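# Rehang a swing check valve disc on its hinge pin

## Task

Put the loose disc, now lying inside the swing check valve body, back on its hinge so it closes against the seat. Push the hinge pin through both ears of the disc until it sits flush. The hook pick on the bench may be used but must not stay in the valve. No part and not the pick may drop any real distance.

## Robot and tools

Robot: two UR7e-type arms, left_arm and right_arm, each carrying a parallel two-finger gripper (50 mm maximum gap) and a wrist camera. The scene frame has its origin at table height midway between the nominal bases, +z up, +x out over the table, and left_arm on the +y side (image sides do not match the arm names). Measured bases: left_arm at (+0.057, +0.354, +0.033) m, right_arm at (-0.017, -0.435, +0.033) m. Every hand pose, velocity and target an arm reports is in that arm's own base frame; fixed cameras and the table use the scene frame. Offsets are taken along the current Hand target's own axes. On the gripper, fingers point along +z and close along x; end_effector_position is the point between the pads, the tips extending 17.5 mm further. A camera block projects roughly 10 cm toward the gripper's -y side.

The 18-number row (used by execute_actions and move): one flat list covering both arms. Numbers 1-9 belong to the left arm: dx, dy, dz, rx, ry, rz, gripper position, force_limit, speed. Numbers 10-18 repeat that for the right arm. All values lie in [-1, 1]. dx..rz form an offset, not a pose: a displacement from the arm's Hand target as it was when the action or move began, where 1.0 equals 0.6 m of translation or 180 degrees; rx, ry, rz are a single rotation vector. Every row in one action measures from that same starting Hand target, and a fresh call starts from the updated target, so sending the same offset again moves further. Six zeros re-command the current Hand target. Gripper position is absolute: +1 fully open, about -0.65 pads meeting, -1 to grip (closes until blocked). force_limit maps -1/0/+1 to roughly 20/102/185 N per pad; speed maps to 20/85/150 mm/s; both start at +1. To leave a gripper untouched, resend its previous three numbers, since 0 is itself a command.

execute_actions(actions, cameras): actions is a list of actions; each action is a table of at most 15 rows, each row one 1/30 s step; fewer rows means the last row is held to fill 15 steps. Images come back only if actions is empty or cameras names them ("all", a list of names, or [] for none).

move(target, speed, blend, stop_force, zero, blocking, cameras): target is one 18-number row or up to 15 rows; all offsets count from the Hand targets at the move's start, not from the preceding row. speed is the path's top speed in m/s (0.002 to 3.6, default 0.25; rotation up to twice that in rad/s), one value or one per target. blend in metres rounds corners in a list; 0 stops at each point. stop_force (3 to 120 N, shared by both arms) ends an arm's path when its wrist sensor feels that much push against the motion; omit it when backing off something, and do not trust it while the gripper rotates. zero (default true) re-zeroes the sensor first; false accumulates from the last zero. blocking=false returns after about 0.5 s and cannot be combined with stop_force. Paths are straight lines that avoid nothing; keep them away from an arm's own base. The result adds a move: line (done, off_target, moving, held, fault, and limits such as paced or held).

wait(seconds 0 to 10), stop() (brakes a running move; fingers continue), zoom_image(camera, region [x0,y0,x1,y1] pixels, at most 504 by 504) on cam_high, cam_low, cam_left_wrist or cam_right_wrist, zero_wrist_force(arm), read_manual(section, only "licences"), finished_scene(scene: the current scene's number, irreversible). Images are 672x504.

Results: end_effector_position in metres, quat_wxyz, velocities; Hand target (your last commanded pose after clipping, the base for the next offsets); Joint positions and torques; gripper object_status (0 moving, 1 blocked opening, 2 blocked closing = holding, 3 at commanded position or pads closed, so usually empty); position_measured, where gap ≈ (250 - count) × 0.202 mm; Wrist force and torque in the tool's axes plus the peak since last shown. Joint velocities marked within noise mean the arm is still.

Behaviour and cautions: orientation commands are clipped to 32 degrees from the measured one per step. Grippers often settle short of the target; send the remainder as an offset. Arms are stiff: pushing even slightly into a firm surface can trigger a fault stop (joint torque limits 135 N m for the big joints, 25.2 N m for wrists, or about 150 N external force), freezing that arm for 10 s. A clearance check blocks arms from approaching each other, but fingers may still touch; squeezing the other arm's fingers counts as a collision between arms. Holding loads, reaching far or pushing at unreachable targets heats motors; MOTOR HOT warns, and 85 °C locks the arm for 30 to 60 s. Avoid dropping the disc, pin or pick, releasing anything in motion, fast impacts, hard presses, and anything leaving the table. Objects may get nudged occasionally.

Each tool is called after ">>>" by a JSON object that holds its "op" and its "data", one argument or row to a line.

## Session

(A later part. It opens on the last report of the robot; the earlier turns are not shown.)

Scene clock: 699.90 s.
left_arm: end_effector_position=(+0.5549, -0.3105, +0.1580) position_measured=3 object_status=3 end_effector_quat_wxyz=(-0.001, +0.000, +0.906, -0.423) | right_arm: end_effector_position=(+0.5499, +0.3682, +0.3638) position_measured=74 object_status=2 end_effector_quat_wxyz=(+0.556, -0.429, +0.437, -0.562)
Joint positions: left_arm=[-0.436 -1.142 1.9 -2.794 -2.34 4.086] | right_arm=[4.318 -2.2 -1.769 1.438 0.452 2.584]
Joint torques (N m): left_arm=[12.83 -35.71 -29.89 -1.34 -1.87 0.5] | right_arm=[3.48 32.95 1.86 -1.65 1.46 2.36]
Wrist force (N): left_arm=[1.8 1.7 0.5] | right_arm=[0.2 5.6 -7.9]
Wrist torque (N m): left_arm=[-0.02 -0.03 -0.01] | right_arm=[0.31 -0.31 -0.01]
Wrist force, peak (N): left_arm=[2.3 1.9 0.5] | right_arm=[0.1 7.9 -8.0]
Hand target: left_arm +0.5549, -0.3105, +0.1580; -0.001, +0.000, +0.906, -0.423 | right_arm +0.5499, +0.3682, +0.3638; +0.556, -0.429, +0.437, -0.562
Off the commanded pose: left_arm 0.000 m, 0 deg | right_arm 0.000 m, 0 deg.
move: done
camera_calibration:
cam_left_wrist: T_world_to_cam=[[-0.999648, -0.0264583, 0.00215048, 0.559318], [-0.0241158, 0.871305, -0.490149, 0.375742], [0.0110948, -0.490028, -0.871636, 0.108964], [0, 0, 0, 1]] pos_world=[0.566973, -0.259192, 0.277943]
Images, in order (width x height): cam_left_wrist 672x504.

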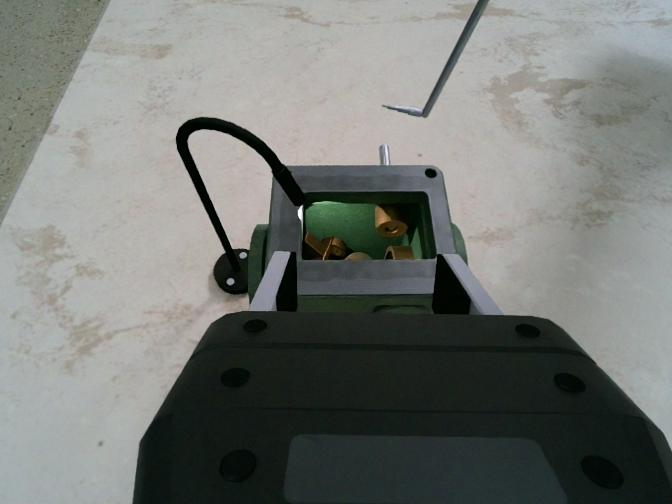

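>>> {"op": "move", "data": {
  "target": [
    [0,0,0,0,0,0,1,-0.6,-0.5,0.4,0,0,0,0,0,-1,-0.6,-0.5],
    [0.127,-0.14,0.05,0,-0.384,-0.321,1,-0.6,-0.5,0.4,0,0,0,0,0,-1,-0.6,-0.5],
    [0.127,-0.103,0.094,0,-0.384,-0.321,1,-0.6,-0.5,0.4,0,0,0,0,0,-1,-0.6,-0.5]
  ],
  "speed": 0.4,
  "cameras": ["cam_left_wrist"]
}}

>>> {"op": "zoom_image", "data": {
  "camera": "cam_left_wrist",
  "region": [290, 180, 400, 320]
}}

Scene clock: 710.80 s.
left_arm: end_effector_position=(+0.4785, -0.3933, +0.1693) position_measured=3 object_status=3 end_effector_quat_wxyz=(-0.299, +0.641, -0.641, +0.299) | right_arm: end_effector_position=(+0.5464, +0.1282, +0.3629) position_measured=74 object_status=2 end_effector_quat_wxyz=(+0.556, -0.429, +0.437, -0.562)
Joint positions: left_arm=[-1.232 -1.346 2.133 -2.735 -0.763 2.073] | right_arm=[3.986 -1.952 -2.302 1.489 0.747 2.862]
Joint torques (N m): left_arm=[15.26 -23.71 -29.81 -5.42 0.89 -1.26] | right_arm=[-12.53 35.69 -1.29 2.54 2.11 2.29]
Wrist force (N): left_arm=[1.9 1.3 0.8] | right_arm=[-0.3 5.4 -7.6]
Wrist torque (N m): left_arm=[-0.07 -0.08 -0.01] | right_arm=[0.32 -0.23 -0.04]
Wrist force, peak (N): left_arm=[2.5 4.4 2.6] | right_arm=[4.2 5.6 -7.8]
Hand target: left_arm +0.4786, -0.3933, +0.1693; -0.299, +0.641, -0.641, +0.299 | right_arm +0.5464, +0.1282, +0.3629; +0.556, -0.429, +0.437, -0.562
Off the commanded pose: left_arm 0.000 m, 0 deg | right_arm 0.000 m, 0 deg.
move: done
camera_calibration:
cam_left_wrist: T_world_to_cam=[[0.0278472, -0.999612, -0.000291981, -0.393283], [-0.87149, -0.0241349, -0.489819, 0.504808], [0.489621, 0.0138946, -0.871824, 0.048404], [0, 0, 0, 1]] pos_world=[0.427187, -0.38162, 0.289349]
Images, in order (width x height): cam_left_wrist 672x504.

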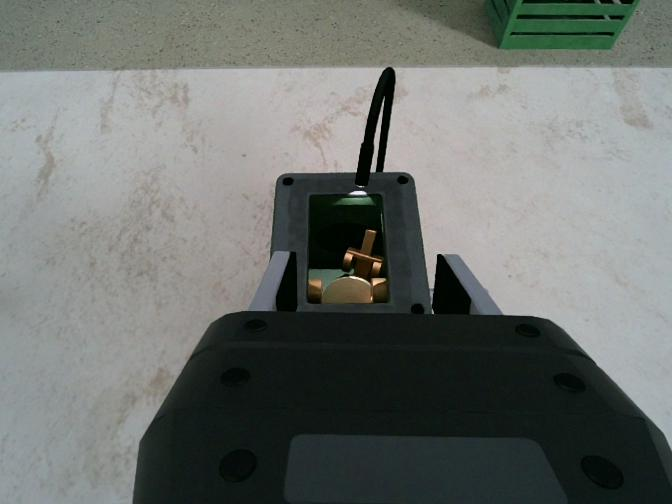

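Scaled by 3.600 from the camera's 672x504 image, which has a finer 960x720 frame.

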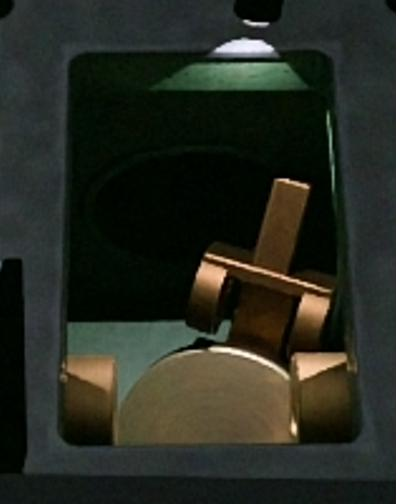

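>>> {"op": "move", "data": {
  "target": [
    [-0.2,-0.12,-0.04,0,0.384,0.321,1,-0.6,-0.5,0,0,0,0,0,0,-1,-0.6,-0.5],
    [-0.138,-0.0675,0.109,0,0.384,0.321,1,-0.6,-0.5,0,0,0,0,0,0,-1,-0.6,-0.5],
    [-0.138,-0.0675,0.109,0,0.384,0.321,1,-0.6,-0.5,-0.396,0.0254,0.0943,-0.0803,-0.0045,0,-1,-0.6,-0.5]
  ],
  "speed": 0.4,
  "cameras": ["cam_left_wrist"]
}}

Scene clock: 737.87 s.
left_arm: end_effector_position=(+0.5547, -0.3105, +0.1583) position_measured=3 object_status=3 end_effector_quat_wxyz=(-0.001, +0.000, +0.906, -0.423) | right_arm: end_effector_position=(+0.6084, +0.3649, +0.3631) position_measured=74 object_status=2 end_effector_quat_wxyz=(+0.500, -0.499, +0.500, -0.500) end_effector_velocity=(+0.001, +0.001, +0.000) end_effector_angular_velocity=(-0.002, +0.001, +0.000)
Joint positions: left_arm=[-0.436 -1.143 1.9 -2.793 -2.34 4.086] | right_arm=[4.216 -2.073 -1.834 0.767 0.496 3.142]
Joint velocities: left_arm=[within noise] | right_arm=[0 0 0.002 -0.005 0.001 0]
Joint torques (N m): left_arm=[14.58 -33.13 -21.93 -6.2 -2.47 1.62] | right_arm=[-3.44 32.42 30.01 -0.62 -0.61 0.93]
Wrist force (N): left_arm=[1.8 1.1 0.6] | right_arm=[-0.2 5.3 -7.0]
Wrist torque (N m): left_arm=[-0.12 -0.04 0.00] | right_arm=[0.35 -0.20 -0.01]
Wrist force, peak (N): left_arm=[0.1 3.3 4.0] | right_arm=[3.8 5.8 -8.3]
Hand target: left_arm +0.5547, -0.3105, +0.1584; -0.001, +0.000, +0.906, -0.423 | right_arm +0.6085, +0.3649, +0.3632; +0.500, -0.499, +0.500, -0.500
Off the commanded pose: left_arm 0.000 m, 0 deg | right_arm 0.000 m, 0 deg.
move: done
camera_calibration:
cam_left_wrist: T_world_to_cam=[[-0.999648, -0.0264583, 0.00215048, 0.55912], [-0.0241158, 0.871305, -0.490149, 0.375846], [0.0110948, -0.490028, -0.871636, 0.109363], [0, 0, 0, 1]] pos_world=[0.566773, -0.259092, 0.278343]
Images, in order (width x height): cam_left_wrist 672x504.

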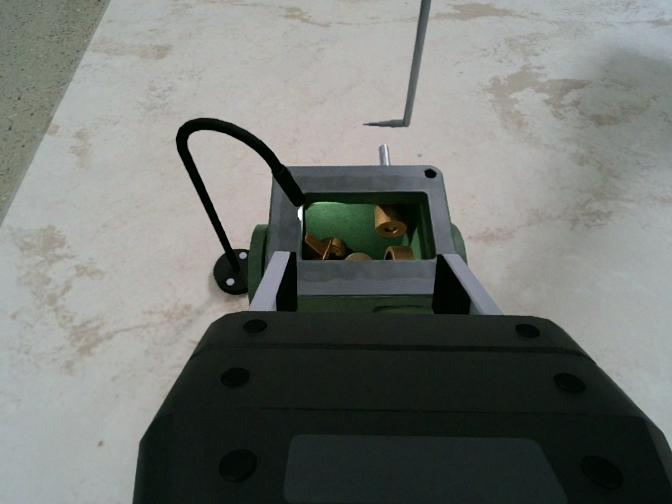

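>>> {"op": "move", "data": {
  "target": [
    [0,0,0,0,0,0,1,-0.6,-0.5,0,0.215,0,0,0,0,-1,-0.6,-0.5],
    [0,0,0,0,0,0,1,-0.6,-0.5,0,0.215,0.046,0,0,0,-1,-0.6,-0.5],
    [0,0,0,0,0,0,1,-0.6,-0.5,0,0.193,0.044,0,0,0,-1,-0.6,-0.5]
  ],
  "speed": [0.1,0.03,0.03],
  "stop_force": 5,
  "cameras": ["cam_left_wrist"]
}}

>>> {"op": "zoom_image", "data": {
  "camera": "cam_left_wrist",
  "region": [295, 200, 375, 265]
}}

Scene clock: 750.30 s.
left_arm: end_effector_position=(+0.5547, -0.3105, +0.1584) position_measured=3 object_status=3 end_effector_quat_wxyz=(-0.001, +0.000, +0.906, -0.423) | right_arm: end_effector_position=(+0.6349, +0.3651, +0.2474) position_measured=74 object_status=2 end_effector_quat_wxyz=(+0.500, -0.499, +0.500, -0.500)
Joint positions: left_arm=[-0.436 -1.143 1.9 -2.793 -2.34 4.086] | right_arm=[4.17 -2.32 -1.804 0.984 0.542 3.142]
Joint torques (N m): left_arm=[13.56 -33.22 -29.5 -6.07 -2.39 1.69] | right_arm=[7.47 37.09 20.56 3.34 1.11 -1.51]
Wrist force (N): left_arm=[1.7 1.4 0.5] | right_arm=[0.0 5.2 -6.8]
Wrist torque (N m): left_arm=[-0.07 -0.04 -0.02] | right_arm=[0.33 -0.23 -0.03]
Wrist force, peak (N): left_arm=[2.6 1.5 0.4] | right_arm=[-0.3 8.1 -7.9]
Hand target: left_arm +0.5547, -0.3105, +0.1584; -0.001, +0.000, +0.906, -0.423 | right_arm +0.6349, +0.3651, +0.2474; +0.500, -0.499, +0.500, -0.500
Off the commanded pose: left_arm 0.000 m, 0 deg | right_arm 0.000 m, 0 deg.
move: done
camera_calibration:
cam_left_wrist: T_world_to_cam=[[-0.999648, -0.0264583, 0.00215048, 0.559117], [-0.0241158, 0.871305, -0.490149, 0.375933], [0.0110948, -0.490028, -0.871636, 0.109314], [0, 0, 0, 1]] pos_world=[0.566773, -0.259192, 0.278343]
Images, in order (width x height): cam_left_wrist 672x504.

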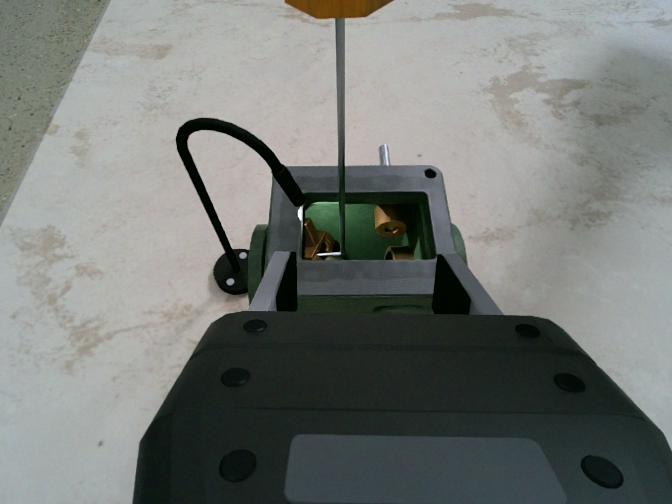

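Scaled by 6.300 from the camera's 672x504 image, which has a finer 960x720 frame.

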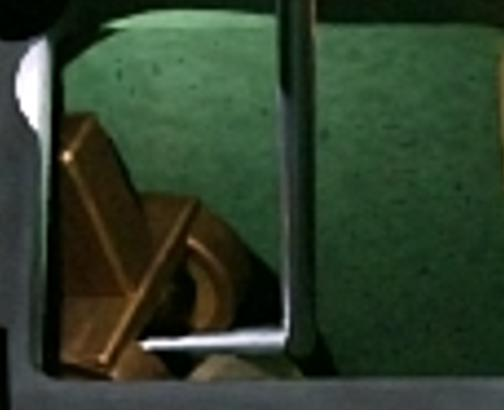

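>>> {"op": "move", "data": {
  "target": [
    [0,0,0,0,0,0,1,-0.6,-0.5,0.002,-0.022,0.004,0,0,0,-1,-0.6,-0.5]
  ],
  "speed": 0.03,
  "stop_force": 7,
  "cameras": ["cam_left_wrist"]
}}

>>> {"op": "zoom_image", "data": {
  "camera": "cam_left_wrist",
  "region": [295, 200, 375, 265]
}}

Scene clock: 754.87 s.
left_arm: end_effector_position=(+0.5547, -0.3105, +0.1584) position_measured=3 object_status=3 end_effector_quat_wxyz=(-0.001, +0.000, +0.906, -0.423) | right_arm: end_effector_position=(+0.6374, +0.3639, +0.2606) position_measured=74 object_status=2 end_effector_quat_wxyz=(+0.500, -0.499, +0.500, -0.500)
Joint positions: left_arm=[-0.436 -1.143 1.9 -2.793 -2.34 4.086] | right_arm=[4.165 -2.295 -1.802 0.957 0.547 3.142]
Joint torques (N m): left_arm=[13.52 -33.37 -30.03 -5.94 -2.48 1.61] | right_arm=[12.19 35.96 8.1 3.38 -1.63 2.05]
Wrist force (N): left_arm=[2.0 1.5 0.3] | right_arm=[-1.0 7.4 -7.8]
Wrist torque (N m): left_arm=[-0.06 -0.07 -0.01] | right_arm=[0.25 -0.24 0.13]
Wrist force, peak (N): left_arm=[2.4 1.3 0.2] | right_arm=[-0.9 8.0 -7.5]
Hand target: left_arm +0.5547, -0.3105, +0.1584; -0.001, +0.000, +0.906, -0.423 | right_arm +0.6373, +0.3639, +0.2606; +0.500, -0.499, +0.500, -0.500
Off the commanded pose: left_arm 0.000 m, 0 deg | right_arm 0.000 m, 0 deg.
move: done
camera_calibration:
cam_left_wrist: T_world_to_cam=[[-0.999648, -0.0264583, 0.00215048, 0.559117], [-0.0241158, 0.871305, -0.490149, 0.375933], [0.0110948, -0.490028, -0.871636, 0.109314], [0, 0, 0, 1]] pos_world=[0.566773, -0.259192, 0.278343]
Images, in order (width x height): cam_left_wrist 672x504.

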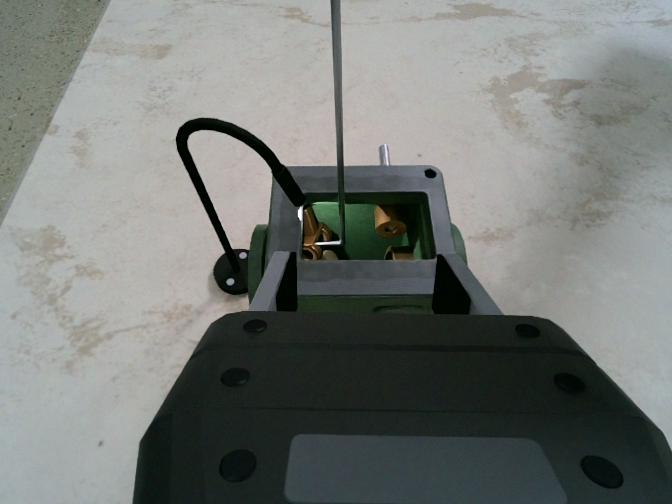

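Scaled by 6.300 from the camera's 672x504 image, which has a finer 960x720 frame.

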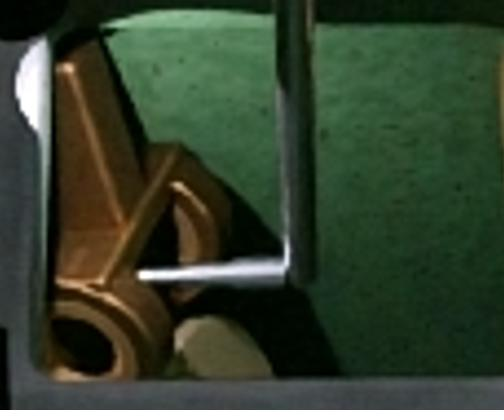

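>>> {"op": "move", "data": {
  "target": [
    [0,0,0,0,0,0,1,-0.6,-0.5,0,0.012,-0.092,0.083,0,0,-1,-0.6,-0.5],
    [0,0,0,0,0,0,1,-0.6,-0.5,-0.014,0.007,-0.137,0.083,0,0,-1,-0.6,-0.5]
  ],
  "speed": 0.03,
  "cameras": ["cam_left_wrist"]
}}

>>> {"op": "zoom_image", "data": {
  "camera": "cam_left_wrist",
  "region": [295, 200, 375, 265]
}}

Scene clock: 765.27 s.
left_arm: end_effector_position=(+0.5547, -0.3105, +0.1584) position_measured=3 object_status=3 end_effector_quat_wxyz=(-0.001, +0.000, +0.906, -0.423) | right_arm: end_effector_position=(+0.5550, +0.3724, +0.2564) position_measured=74 object_status=2 end_effector_quat_wxyz=(+0.561, -0.430, +0.431, -0.561) end_effector_velocity=(+0.001, +0.000, -0.001) end_effector_angular_velocity=(+0.000, +0.002, +0.000)
Joint positions: left_arm=[-0.436 -1.143 1.9 -2.793 -2.34 4.086] | right_arm=[4.308 -2.417 -1.759 1.632 0.477 2.599]
Joint velocities: left_arm=[within noise] | right_arm=[-0.003 -0.001 0 -0.005 0.001 0.006]
Joint torques (N m): left_arm=[13.05 -33.36 -29.76 -5.77 -2.31 1.58] | right_arm=[-10.18 37.14 16.93 -2.26 2.96 2.06]
Wrist force (N): left_arm=[1.7 1.3 0.6] | right_arm=[-0.1 7.6 -8.4]
Wrist torque (N m): left_arm=[-0.09 -0.02 -0.01] | right_arm=[0.28 -0.29 -0.07]
Wrist force, peak (N): left_arm=[2.1 1.6 0.7] | right_arm=[0.0 8.1 -8.1]
Hand target: left_arm +0.5547, -0.3105, +0.1584; -0.001, +0.000, +0.906, -0.423 | right_arm +0.5551, +0.3724, +0.2563; +0.561, -0.430, +0.431, -0.561
Off the commanded pose: left_arm 0.000 m, 0 deg | right_arm 0.000 m, 0 deg.
move: done
camera_calibration:
cam_left_wrist: T_world_to_cam=[[-0.999648, -0.0264583, 0.00215048, 0.559117], [-0.0241158, 0.871305, -0.490149, 0.375933], [0.0110948, -0.490028, -0.871636, 0.109314], [0, 0, 0, 1]] pos_world=[0.566773, -0.259192, 0.278343]
Images, in order (width x height): cam_left_wrist 672x504.

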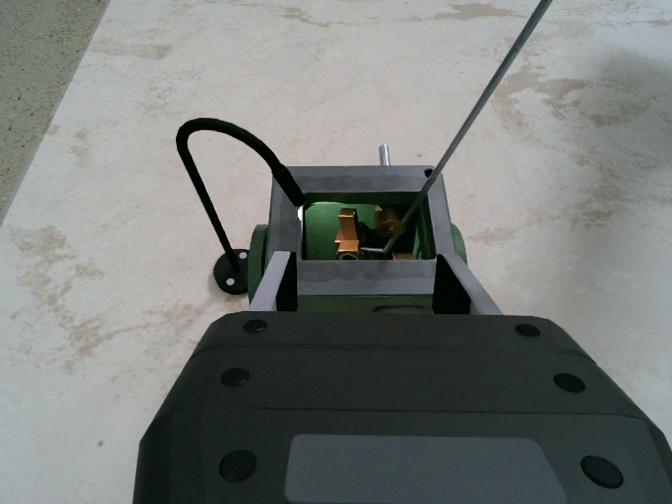

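Scaled by 6.300 from the camera's 672x504 image, which has a finer 960x720 frame.

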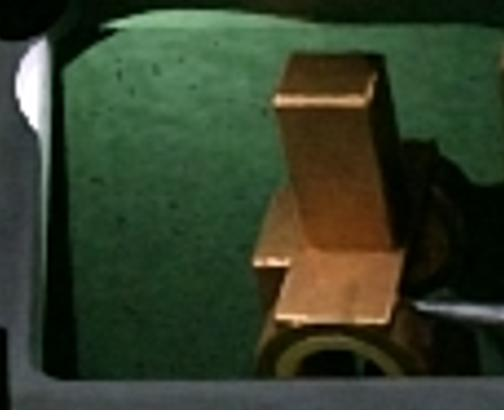

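>>> {"op": "move", "data": {
  "target": [
    [0,0,0,0,0,0,1,-0.6,-0.5,0,-0.005,-0.064,0.0556,0,0,-1,-0.6,-0.5]
  ],
  "speed": 0.03,
  "cameras": ["cam_left_wrist","cam_high"]
}}

>>> {"op": "zoom_image", "data": {
  "camera": "cam_left_wrist",
  "region": [320, 190, 400, 265]
}}

>>> {"op": "zoom_image", "data": {
  "camera": "cam_high",
  "region": [335, 255, 395, 315]
}}

Scene clock: 773.60 s.
left_arm: end_effector_position=(+0.5547, -0.3105, +0.1584) position_measured=3 object_status=3 end_effector_quat_wxyz=(-0.001, +0.000, +0.906, -0.423) | right_arm: end_effector_position=(+0.5172, +0.3725, +0.2493) position_measured=74 object_status=2 end_effector_quat_wxyz=(+0.596, -0.379, +0.381, -0.596) end_effector_velocity=(+0.001, -0.001, -0.001) end_effector_angular_velocity=(+0.000, +0.004, -0.001)
Joint positions: left_arm=[-0.436 -1.143 1.9 -2.793 -2.34 4.086] | right_arm=[4.353 -2.484 -1.718 1.987 0.557 2.297]
Joint velocities: left_arm=[within noise] | right_arm=[-0.001 0 0 -0.004 -0.003 0.005]
Joint torques (N m): left_arm=[12.79 -33.58 -30.18 -5.67 -2.24 1.58] | right_arm=[0.48 51.94 15.81 -3.4 0.69 1.94]
Wrist force (N): left_arm=[1.9 1.5 0.4] | right_arm=[0.2 7.2 -9.7]
Wrist torque (N m): left_arm=[-0.05 -0.07 -0.01] | right_arm=[0.19 -0.43 -0.06]
Wrist force, peak (N): left_arm=[2.2 1.5 0.7] | right_arm=[0.0 7.0 -10.1]
Hand target: left_arm +0.5547, -0.3105, +0.1584; -0.001, +0.000, +0.906, -0.423 | right_arm +0.5173, +0.3724, +0.2493; +0.596, -0.379, +0.381, -0.596
Off the commanded pose: left_arm 0.000 m, 0 deg | right_arm 0.000 m, 0 deg.
move: done
camera_calibration:
cam_left_wrist: T_world_to_cam=[[-0.999648, -0.0264583, 0.00215048, 0.559117], [-0.0241158, 0.871305, -0.490149, 0.375933], [0.0110948, -0.490028, -0.871636, 0.109314], [0, 0, 0, 1]] pos_world=[0.566773, -0.259192, 0.278343]
Images, in order (width x height): cam_high 672x504, cam_left_wrist 672x504.

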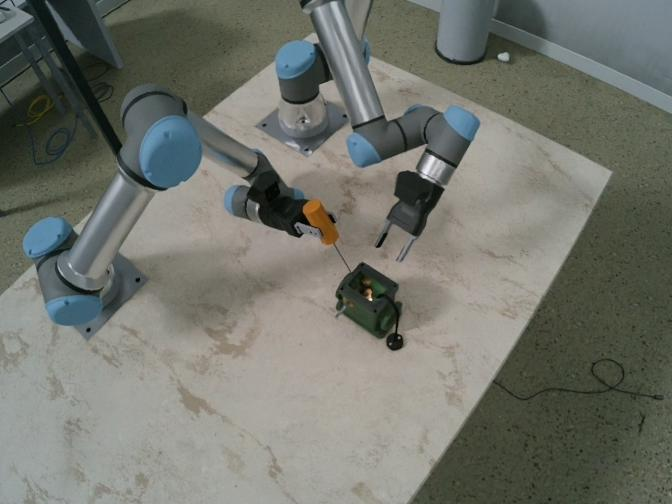

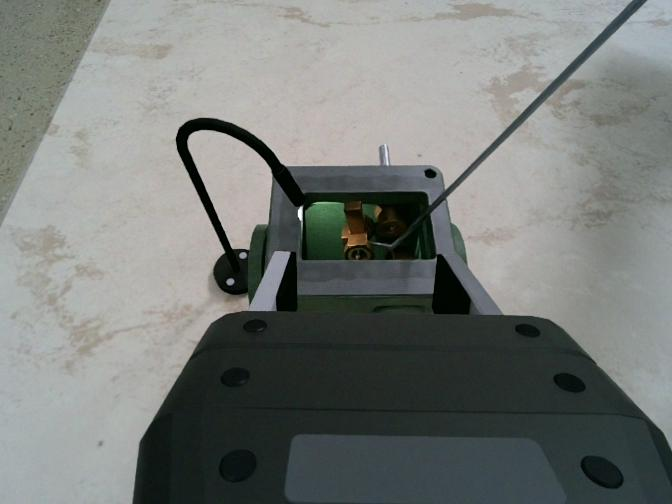

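Scaled by 6.300 from the camera's 672x504 image, which has a finer 960x720 frame.

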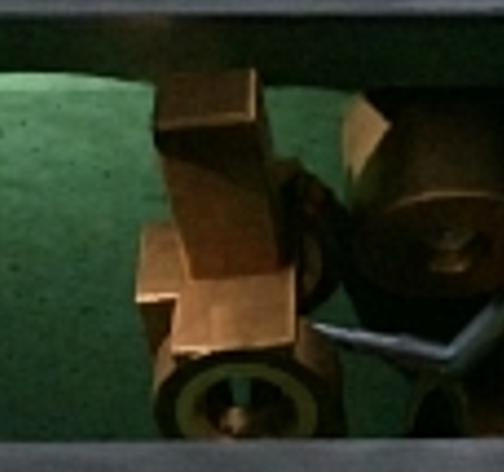

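Scaled by 8.400 from the camera's 672x504 image, which has a finer 960x720 frame.

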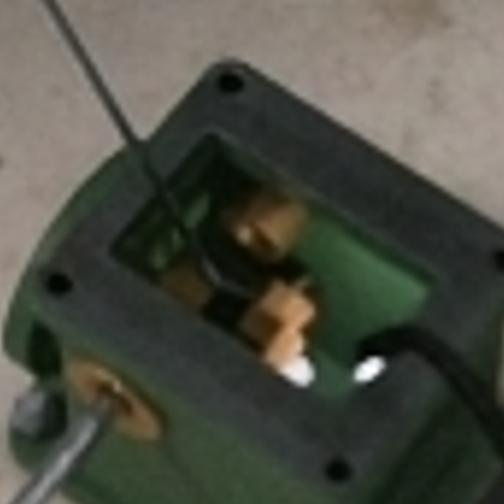

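>>> {"op": "move", "data": {
  "target": [
    [0,-0.136,-0.071,-0.1746,-0.2542,-0.4403,-0.12,-0.6,-1,0,0,0,0,0,0,-1,-0.6,-0.5],
    [0.0137,-0.1,0.06,-0.1746,-0.2542,-0.4403,-0.12,-0.6,-1,0,0,0,0,0,0,-1,-0.6,-0.5]
  ],
  "speed": 0.3,
  "cameras": ["all"]
}}

>>> {"op": "zoom_image", "data": {
  "camera": "cam_high",
  "region": [315, 185, 435, 315]
}}

Scene clock: 794.67 s.
left_arm: end_effector_position=(+0.5464, -0.3766, +0.1813) position_measured=171 object_status=3 end_effector_quat_wxyz=(-0.061, +0.704, -0.705, +0.061) | right_arm: end_effector_position=(+0.5173, +0.3724, +0.2493) position_measured=74 object_status=2 end_effector_quat_wxyz=(+0.596, -0.379, +0.381, -0.596)
Joint positions: left_arm=[-0.858 -1.219 1.573 -2.038 -1.441 2.293] | right_arm=[4.353 -2.484 -1.718 1.987 0.557 2.297]
Joint torques (N m): left_arm=[8.8 -36.41 -31.36 -4.62 -0.82 0.07] | right_arm=[-12.92 52.8 -2.31 -3.39 1.18 2.26]
Wrist force (N): left_arm=[1.2 0.7 1.7] | right_arm=[0.0 7.1 -9.6]
Wrist torque (N m): left_arm=[-0.05 0.02 -0.06] | right_arm=[0.17 -0.40 -0.08]
Wrist force, peak (N): left_arm=[3.2 1.9 4.7] | right_arm=[0.0 7.3 -10.0]
Hand target: left_arm +0.5464, -0.3766, +0.1813; -0.061, +0.704, -0.705, +0.061 | right_arm +0.5173, +0.3724, +0.2493; +0.596, -0.379, +0.381, -0.596
Off the commanded pose: left_arm 0.000 m, 0 deg | right_arm 0.000 m, 0 deg.
move: done
camera_calibration:
cam_left_wrist: T_world_to_cam=[[0.0200215, -0.999639, -0.0178973, -0.371013], [-0.981849, -0.0230358, 0.188262, 0.507942], [-0.188606, 0.0138032, -0.981956, 0.415913], [0, 0, 0, 1]] pos_world=[0.584594, -0.364919, 0.306142]
cam_right_wrist: T_world_to_cam=[[0.00579525, -0.999899, 0.0129972, 0.373147], [0.0648429, -0.0125943, -0.997816, 0.233952], [0.997879, 0.00662537, 0.0647633, -0.405193], [0, 0, 0, 1]] pos_world=[0.387001, 0.37874, 0.254833]

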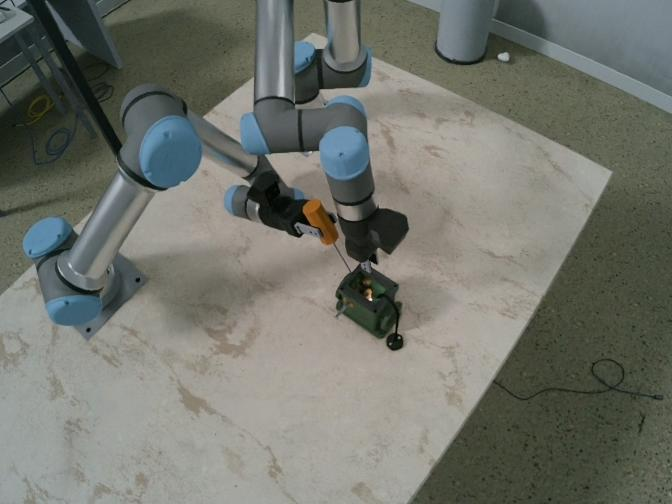

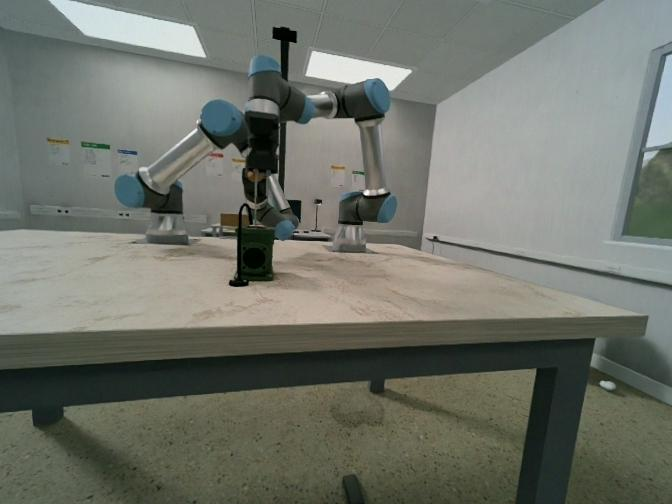

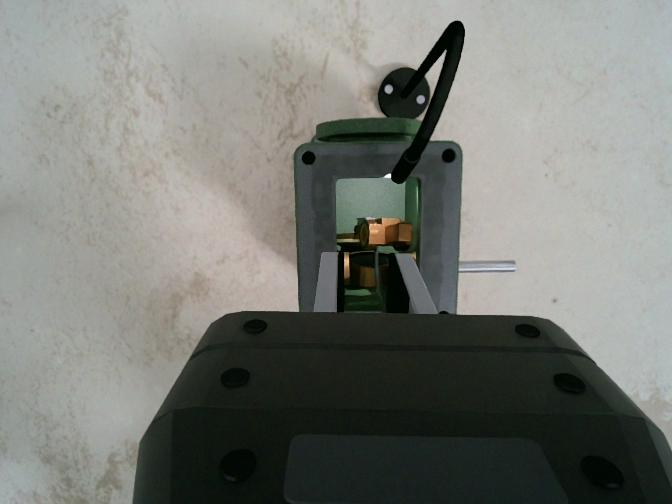

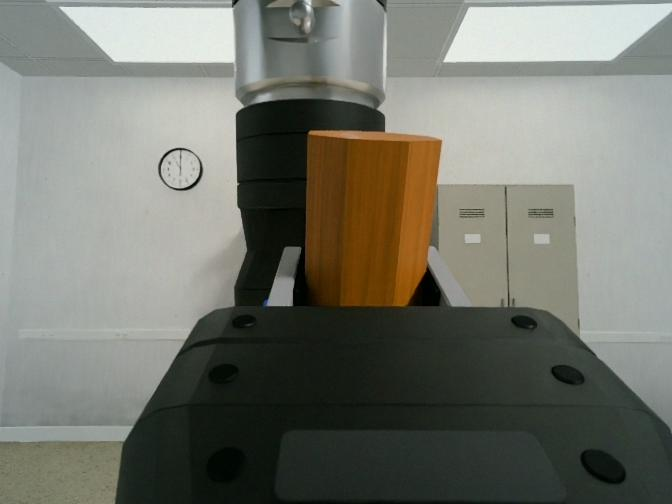

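Scaled by 3.877 from the camera's 672x504 image, which has a finer 960x720 frame.

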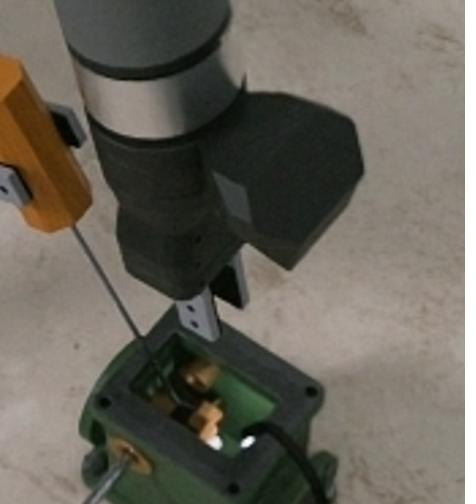

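>>> {"op": "zoom_image", "data": {
  "camera": "cam_left_wrist",
  "region": [310, 160, 450, 320]
}}

Scaled by 3.150 from the camera's 672x504 image, which has a finer 960x720 frame.

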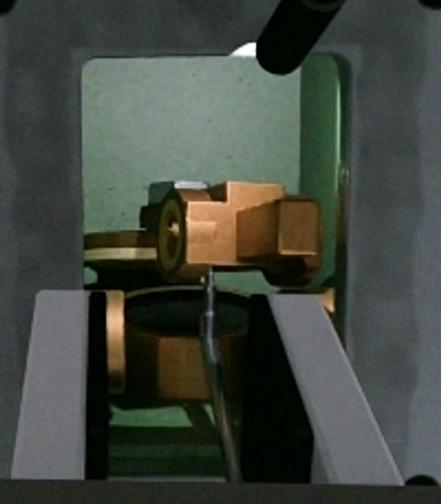

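>>> {"op": "move", "data": {
  "target": [
    [0,0,0,0,0,0,-0.12,-0.6,-1,0.018,0,0,0,0,0,-1,-0.6,-0.5],
    [0,0,0,0,0,0,-0.12,-0.6,-1,0.003,0,0,0,0,0,-1,-0.6,-0.5]
  ],
  "speed": 0.02,
  "stop_force": 12,
  "cameras": ["cam_left_wrist","cam_high"]
}}

>>> {"op": "zoom_image", "data": {
  "camera": "cam_left_wrist",
  "region": [310, 160, 450, 320]
}}

Scene clock: 814.73 s.
left_arm: end_effector_position=(+0.5464, -0.3766, +0.1813) position_measured=171 object_status=3 end_effector_quat_wxyz=(-0.061, +0.704, -0.705, +0.061) | right_arm: end_effector_position=(+0.5173, +0.3706, +0.2493) position_measured=74 object_status=2 end_effector_quat_wxyz=(+0.596, -0.379, +0.381, -0.596)
Joint positions: left_arm=[-0.858 -1.219 1.573 -2.038 -1.441 2.293] | right_arm=[4.352 -2.483 -1.723 1.989 0.558 2.299]
Joint torques (N m): left_arm=[14.5 -34.42 -15.09 -5.98 -0.83 -1.28] | right_arm=[-11.16 52.77 -2.79 0.39 3.4 2.23]
Wrist force (N): left_arm=[1.1 1.1 1.7] | right_arm=[0.2 6.8 -9.9]
Wrist torque (N m): left_arm=[0.01 0.02 -0.06] | right_arm=[0.11 -0.42 -0.01]
Wrist force, peak (N): left_arm=[1.1 1.1 1.7] | right_arm=[-1.2 7.6 -10.0]
Hand target: left_arm +0.5464, -0.3766, +0.1813; -0.061, +0.704, -0.705, +0.061 | right_arm +0.5173, +0.3706, +0.2493; +0.596, -0.379, +0.381, -0.596
Off the commanded pose: left_arm 0.000 m, 0 deg | right_arm 0.000 m, 0 deg.
move: done
camera_calibration:
cam_left_wrist: T_world_to_cam=[[0.020156, -0.99964, -0.0177188, -0.37115], [-0.981846, -0.0231343, 0.188265, 0.50802], [-0.188607, 0.0136025, -0.981958, 0.415761], [0, 0, 0, 1]] pos_world=[0.584694, -0.364919, 0.306041]
Images, in order (width x height): cam_high 672x504, cam_left_wrist 672x504.

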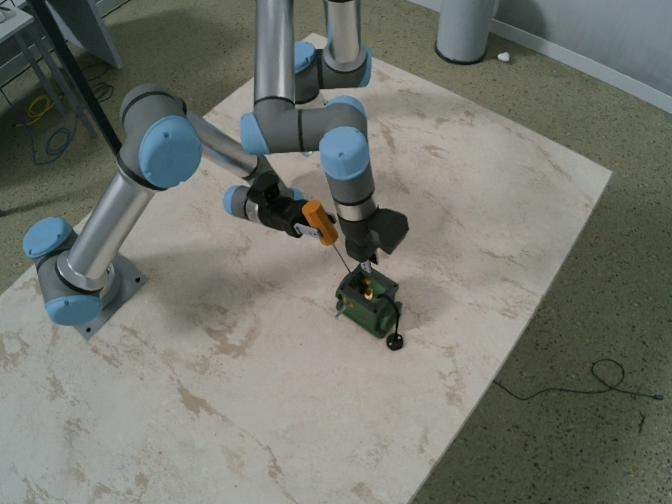

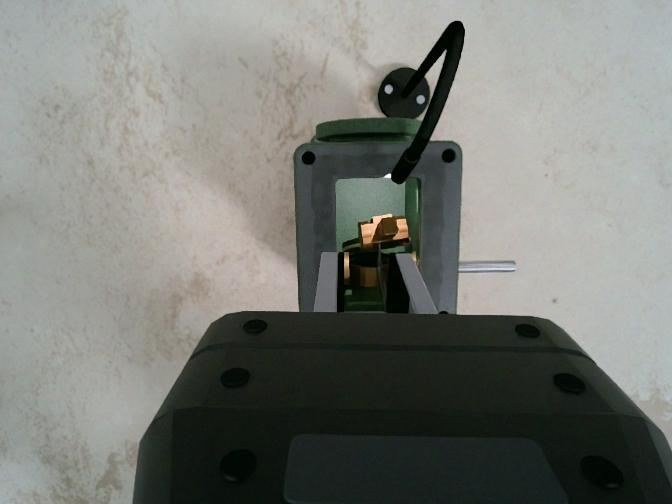

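Scaled by 3.150 from the camera's 672x504 image, which has a finer 960x720 frame.

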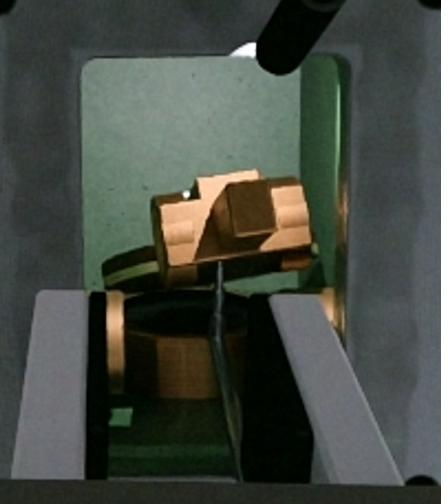

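>>> {"op": "move", "data": {
  "target": [
    [0.0258,0.0082,0.06,0,0,0,-0.12,-0.6,-1,0,0,0,0,0,0,-1,-0.6,-0.5],
    [0.0258,0.0082,0.125,0,0,0,-0.12,-0.6,-1,0,0,0,0,0,0,-1,-0.6,-0.5]
  ],
  "speed": [0.06,0.03],
  "stop_force": 6,
  "cameras": ["cam_left_wrist","cam_high"]
}}

>>> {"op": "zoom_image", "data": {
  "camera": "cam_left_wrist",
  "region": [310, 160, 450, 320]
}}

>>> {"op": "zoom_image", "data": {
  "camera": "cam_high",
  "region": [335, 235, 405, 315]
}}

Scene clock: 825.43 s.
left_arm: end_effector_position=(+0.5544, -0.3921, +0.1065) position_measured=171 object_status=3 end_effector_quat_wxyz=(-0.061, +0.704, -0.705, +0.061) | right_arm: end_effector_position=(+0.5173, +0.3706, +0.2493) position_measured=74 object_status=2 end_effector_quat_wxyz=(+0.596, -0.379, +0.381, -0.596)
Joint positions: left_arm=[-0.864 -1.111 1.624 -2.196 -1.44 2.287] | right_arm=[4.352 -2.483 -1.723 1.989 0.558 2.299]
Joint torques (N m): left_arm=[-7.4 -55.92 -35.5 -0.85 -0.08 -1.13] | right_arm=[-11.54 52.01 -3.63 -1.73 1.19 -0.02]
Wrist force (N): left_arm=[1.0 1.1 1.2] | right_arm=[0.0 6.8 -9.8]
Wrist torque (N m): left_arm=[0.03 0.05 -0.07] | right_arm=[0.13 -0.40 0.00]
Wrist force, peak (N): left_arm=[1.2 0.8 2.1] | right_arm=[0.0 7.3 -10.0]
Hand target: left_arm +0.5544, -0.3921, +0.1065; -0.061, +0.704, -0.705, +0.061 | right_arm +0.5173, +0.3706, +0.2493; +0.596, -0.379, +0.381, -0.596
Off the commanded pose: left_arm 0.000 m, 0 deg | right_arm 0.000 m, 0 deg.
move: done
camera_calibration:
cam_left_wrist: T_world_to_cam=[[0.0202543, -0.999638, -0.0177369, -0.388081], [-0.981844, -0.0232342, 0.188263, 0.529445], [-0.188607, 0.0136017, -0.981958, 0.344108], [0, 0, 0, 1]] pos_world=[0.592594, -0.38032, 0.231341]
Images, in order (width x height): cam_high 672x504, cam_left_wrist 672x504.

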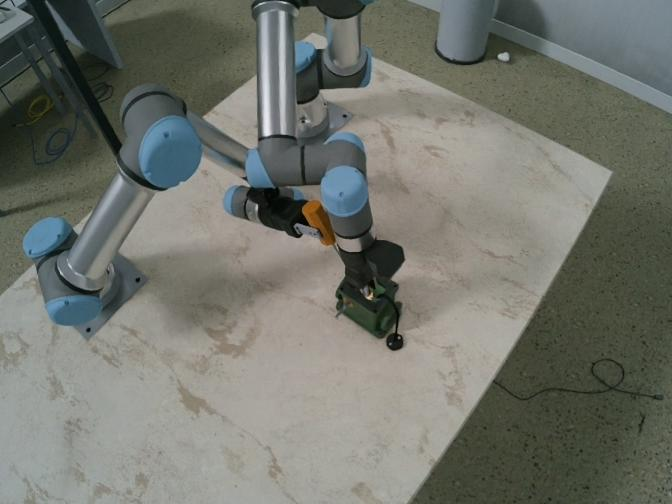

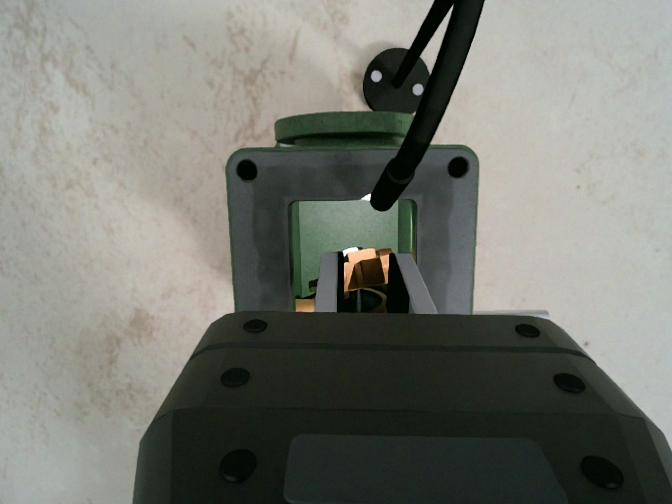

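Scaled by 3.150 from the camera's 672x504 image, which has a finer 960x720 frame.

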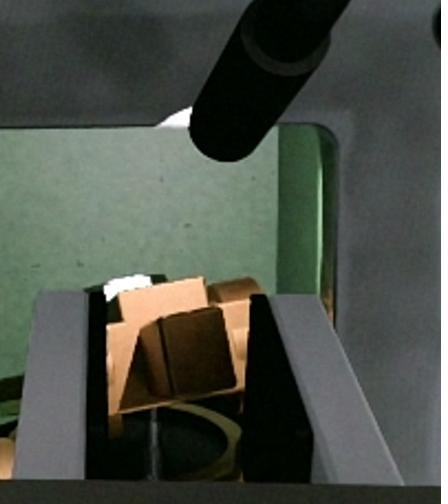

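Scaled by 6.300 from the camera's 672x504 image, which has a finer 960x720 frame.

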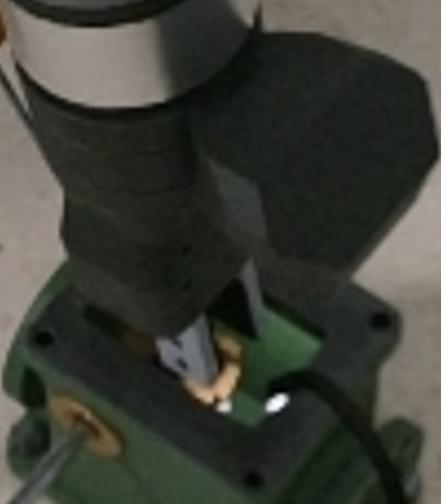

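>>> {"op": "move", "data": {
  "target": [
    [0.0035,0,0.032,0,0,0,-0.12,-0.6,-1,0,0,0,0,0,0,-1,-0.6,-0.5]
  ],
  "speed": [0.02],
  "stop_force": 5,
  "cameras": ["cam_left_wrist"]
}}

>>> {"op": "move", "data": {
  "target": [
    [0,0,0,0,0,0,-1,-0.8,-1,0,0,0,0,0,0,-1,-0.6,-0.5]
  ],
  "cameras": ["cam_left_wrist"]
}}

>>> {"op": "zoom_image", "data": {
  "camera": "cam_left_wrist",
  "region": [290, 160, 450, 320]
}}

Scene clock: 831.27 s.
left_arm: end_effector_position=(+0.5577, -0.3942, +0.0876) position_measured=171 object_status=3 end_effector_quat_wxyz=(-0.061, +0.704, -0.705, +0.061) | right_arm: end_effector_position=(+0.5173, +0.3706, +0.2493) position_measured=74 object_status=2 end_effector_quat_wxyz=(+0.596, -0.379, +0.381, -0.596)
Joint positions: left_arm=[-0.862 -1.08 1.632 -2.235 -1.441 2.288] | right_arm=[4.352 -2.483 -1.723 1.989 0.558 2.299]
Joint torques (N m): left_arm=[-16.25 -57.98 -37.42 -2.08 -1.57 0.4] | right_arm=[-11.11 50.98 -1.12 -2.32 1.06 -1.23]
Wrist force (N): left_arm=[-4.1 1.0 3.7] | right_arm=[0.0 5.4 -9.1]
Wrist torque (N m): left_arm=[-0.02 -0.08 -0.12] | right_arm=[0.27 -0.39 0.01]
Wrist force, peak (N): left_arm=[-8.6 1.5 -1.0] | right_arm=[0.0 7.2 -10.0]
Hand target: left_arm +0.5576, -0.3942, +0.0876; -0.061, +0.704, -0.705, +0.061 | right_arm +0.5173, +0.3706, +0.2493; +0.596, -0.379, +0.381, -0.596
Off the commanded pose: left_arm 0.000 m, 0 deg | right_arm 0.000 m, 0 deg.
move: done
camera_calibration:
cam_left_wrist: T_world_to_cam=[[0.020156, -0.99964, -0.0177188, -0.390528], [-0.981846, -0.0231343, 0.188265, 0.536234], [-0.188607, 0.0136025, -0.981958, 0.3262], [0, 0, 0, 1]] pos_world=[0.595894, -0.382419, 0.212441]
Images, in order (width x height): cam_left_wrist 672x504.

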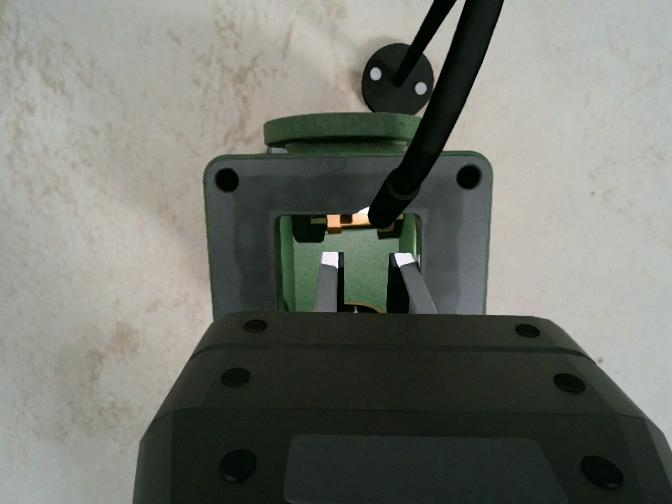

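Scene clock: 832.30 s.
left_arm: end_effector_position=(+0.5576, -0.3942, +0.0876) position_measured=251 object_status=3 end_effector_quat_wxyz=(-0.061, +0.704, -0.705, +0.061) | right_arm: end_effector_position=(+0.5173, +0.3706, +0.2493) position_measured=74 object_status=2 end_effector_quat_wxyz=(+0.596, -0.379, +0.381, -0.596)
Joint positions: left_arm=[-0.862 -1.08 1.632 -2.235 -1.441 2.288] | right_arm=[4.352 -2.483 -1.723 1.989 0.558 2.299]
Joint torques (N m): left_arm=[-5.27 -46.39 -19.55 -2.31 1.94 -0.83] | right_arm=[-10.55 50.87 -1.08 -2.64 1.4 -1.65]
Wrist force (N): left_arm=[0.8 0.8 1.6] | right_arm=[0.1 5.3 -9.2]
Wrist torque (N m): left_arm=[0.00 0.07 -0.06] | right_arm=[0.22 -0.41 0.00]
Wrist force, peak (N): left_arm=[-0.6 1.0 2.0] | right_arm=[0.2 5.5 -9.5]
Hand target: left_arm +0.5576, -0.3942, +0.0876; -0.061, +0.704, -0.705, +0.061 | right_arm +0.5173, +0.3706, +0.2493; +0.596, -0.379, +0.381, -0.596
Off the commanded pose: left_arm 0.000 m, 0 deg | right_arm 0.000 m, 0 deg.
move: done
camera_calibration:
cam_left_wrist: T_world_to_cam=[[0.0200583, -0.999642, -0.0176988, -0.390575], [-0.981866, -0.0230332, 0.18817, 0.536303], [-0.18851, 0.0136034, -0.981977, 0.326148], [0, 0, 0, 1]] pos_world=[0.595894, -0.382519, 0.212441]
Images, in order (width x height): cam_left_wrist 672x504.

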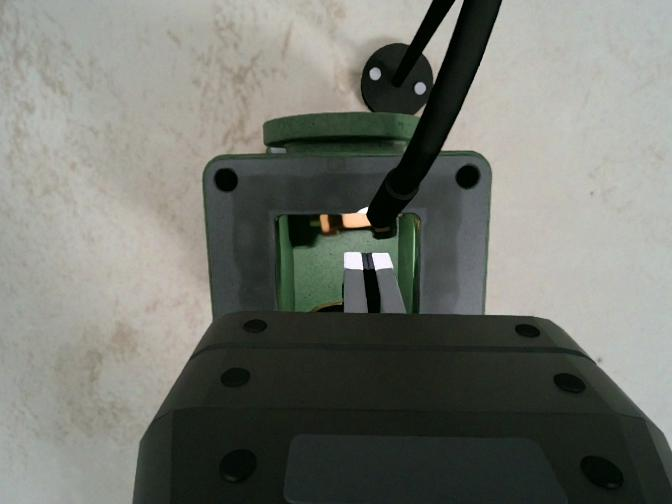

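Scaled by 3.150 from the camera's 672x504 image, which has a finer 960x720 frame.

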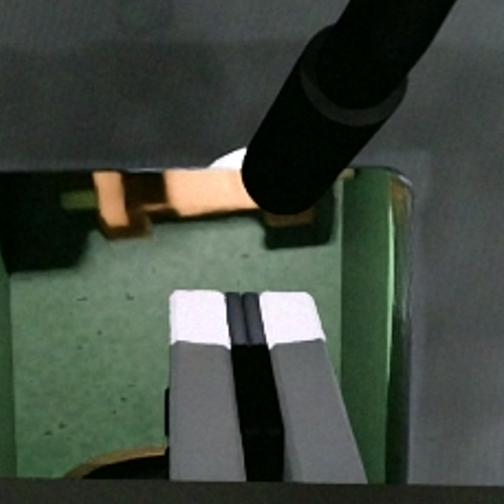

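>>> {"op": "move", "data": {
  "target": [
    [0,0,-0.16,0,0,0,-1,-0.8,-1,0,-0.005,-0.015,0,0,0,-1,-0.6,-0.5],
    [0,0,-0.16,0,0,0,-0.2,-0.8,-1,0,-0.13,0.06,0,0,0,-1,-0.6,-0.5]
  ],
  "speed": 0.08,
  "stop_force": 12,
  "cameras": ["cam_left_wrist","cam_high"]
}}

>>> {"op": "zoom_image", "data": {
  "camera": "cam_left_wrist",
  "region": [310, 160, 450, 320]
}}

with "stop_force" every target must give the same left_gripper/position; nothing of the call was run
Scene clock: 840.00 s.
left_arm: end_effector_position=(+0.5576, -0.3942, +0.0876) position_measured=251 object_status=3 end_effector_quat_wxyz=(-0.061, +0.704, -0.705, +0.061) | right_arm: end_effector_position=(+0.5173, +0.3706, +0.2493) position_measured=74 object_status=2 end_effector_quat_wxyz=(+0.596, -0.379, +0.381, -0.596)
Joint positions: left_arm=[-0.862 -1.08 1.632 -2.235 -1.441 2.288] | right_arm=[4.352 -2.483 -1.723 1.989 0.558 2.299]
Joint torques (N m): left_arm=[13.05 -39.38 -11.77 -2.99 1.96 -0.96] | right_arm=[-8.83 51.08 2.08 -2.57 1.29 -1.57]
Wrist force (N): left_arm=[0.6 0.8 1.4] | right_arm=[0.1 5.2 -9.0]
Wrist torque (N m): left_arm=[0.00 0.11 -0.07] | right_arm=[0.21 -0.42 0.01]
Wrist force, peak (N): left_arm=[1.1 1.0 1.7] | right_arm=[-0.1 5.4 -9.5]
Hand target: left_arm +0.5576, -0.3942, +0.0876; -0.061, +0.704, -0.705, +0.061 | right_arm +0.5173, +0.3706, +0.2493; +0.596, -0.379, +0.381, -0.596
Tool commands: left_gripper/position=-1.0 left_gripper/force_limit=-0.8 left_gripper/speed=-1.0 right_gripper/position=-1.0 right_gripper/force_limit=-0.6 right_gripper/speed=-0.5
Off the commanded pose: left_arm 0.000 m, 0 deg | right_arm 0.000 m, 0 deg.

Scaled by 3.150 from the camera's 672x504 image, which has a finer 960x720 frame.
This view is cut from an older image: the scene may have changed since it was taken.

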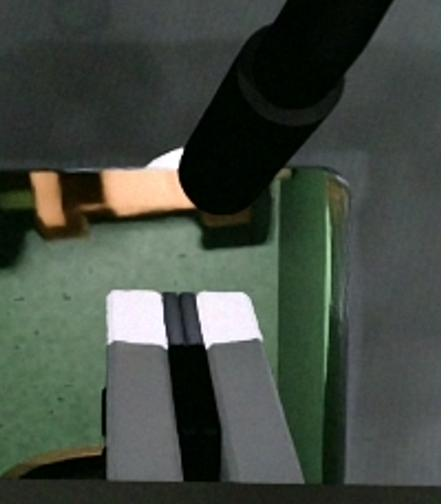

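>>> {"op": "move", "data": {
  "target": [
    [0,0,-0.16,0,0,0,-1,-0.8,-1,0,-0.005,-0.015,0,0,0,-1,-0.6,-0.5],
    [0,0,-0.16,0,0,0,-1,-0.8,-1,0,-0.15,0.07,0,0,0,-1,-0.6,-0.5]
  ],
  "speed": 0.1,
  "stop_force": 12,
  "cameras": ["cam_left_wrist","cam_high"]
}}

>>> {"op": "zoom_image", "data": {
  "camera": "cam_left_wrist",
  "region": [310, 160, 450, 320]
}}

Scene clock: 846.40 s.
left_arm: end_effector_position=(+0.5413, -0.3942, +0.1822) position_measured=251 object_status=3 end_effector_quat_wxyz=(-0.061, +0.704, -0.705, +0.061) | right_arm: end_effector_position=(+0.5173, +0.3704, +0.3486) position_measured=74 object_status=2 end_effector_quat_wxyz=(+0.596, -0.379, +0.381, -0.596)
Joint positions: left_arm=[-0.882 -1.205 1.551 -2.026 -1.438 2.268] | right_arm=[4.351 -2.286 -1.743 1.812 0.558 2.3]
Joint torques (N m): left_arm=[-12.53 -41.4 -12.42 -0.25 -1.53 1.13] | right_arm=[8.87 46.91 0.76 -3.53 -0.07 -2.09]
Wrist force (N): left_arm=[-0.2 -12.1 3.5] | right_arm=[0.7 -0.1 -18.3]
Wrist torque (N m): left_arm=[-1.87 0.20 0.04] | right_arm=[-0.15 -0.42 -0.12]
Wrist force, peak (N): left_arm=[-0.5 -14.1 3.4] | right_arm=[0.8 3.4 -20.1]
Hand target: left_arm +0.5412, -0.3942, +0.1822; -0.061, +0.704, -0.705, +0.061 | right_arm +0.5173, +0.3704, +0.3486; +0.596, -0.379, +0.381, -0.596
Off the commanded pose: left_arm 0.000 m, 0 deg | right_arm 0.000 m, 0 deg.
move: done
camera_calibration:
cam_left_wrist: T_world_to_cam=[[0.0202543, -0.999638, -0.0177369, -0.388572], [-0.981844, -0.0232342, 0.188263, 0.502282], [-0.188607, 0.0136017, -0.981958, 0.416], [0, 0, 0, 1]] pos_world=[0.579494, -0.38242, 0.307041]
Images, in order (width x height): cam_high 672x504, cam_left_wrist 672x504.

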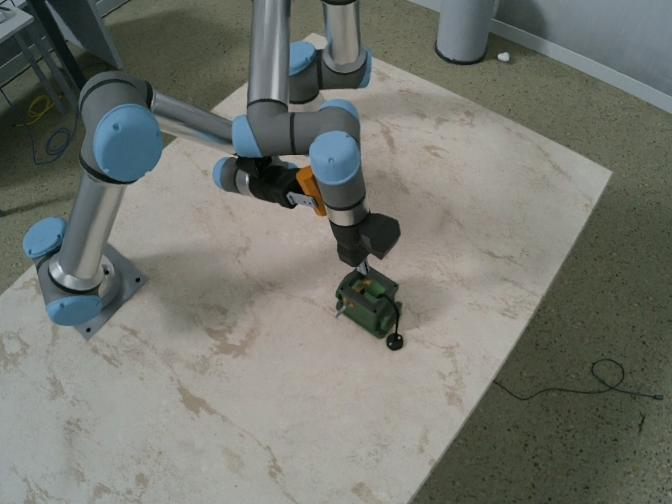

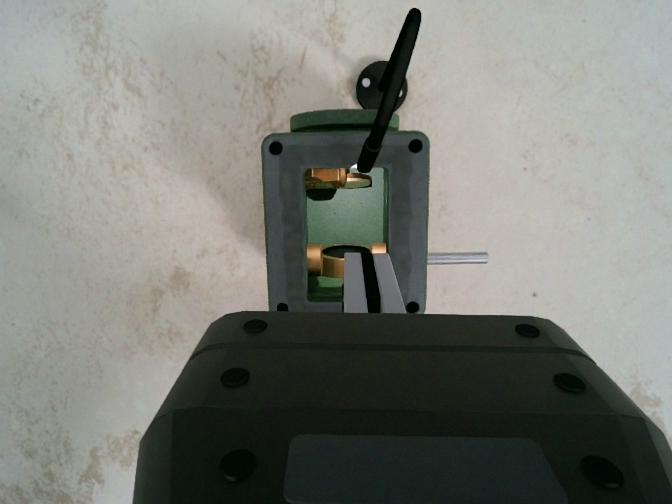

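Scaled by 3.150 from the camera's 672x504 image, which has a finer 960x720 frame.

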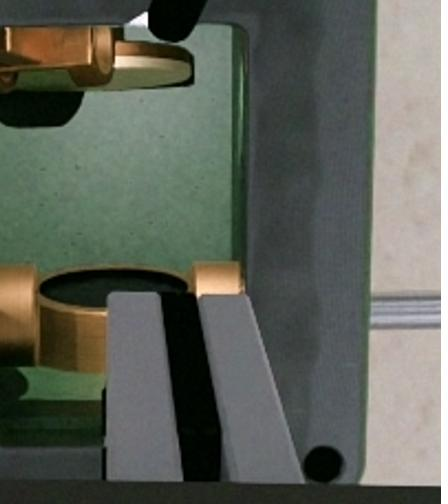

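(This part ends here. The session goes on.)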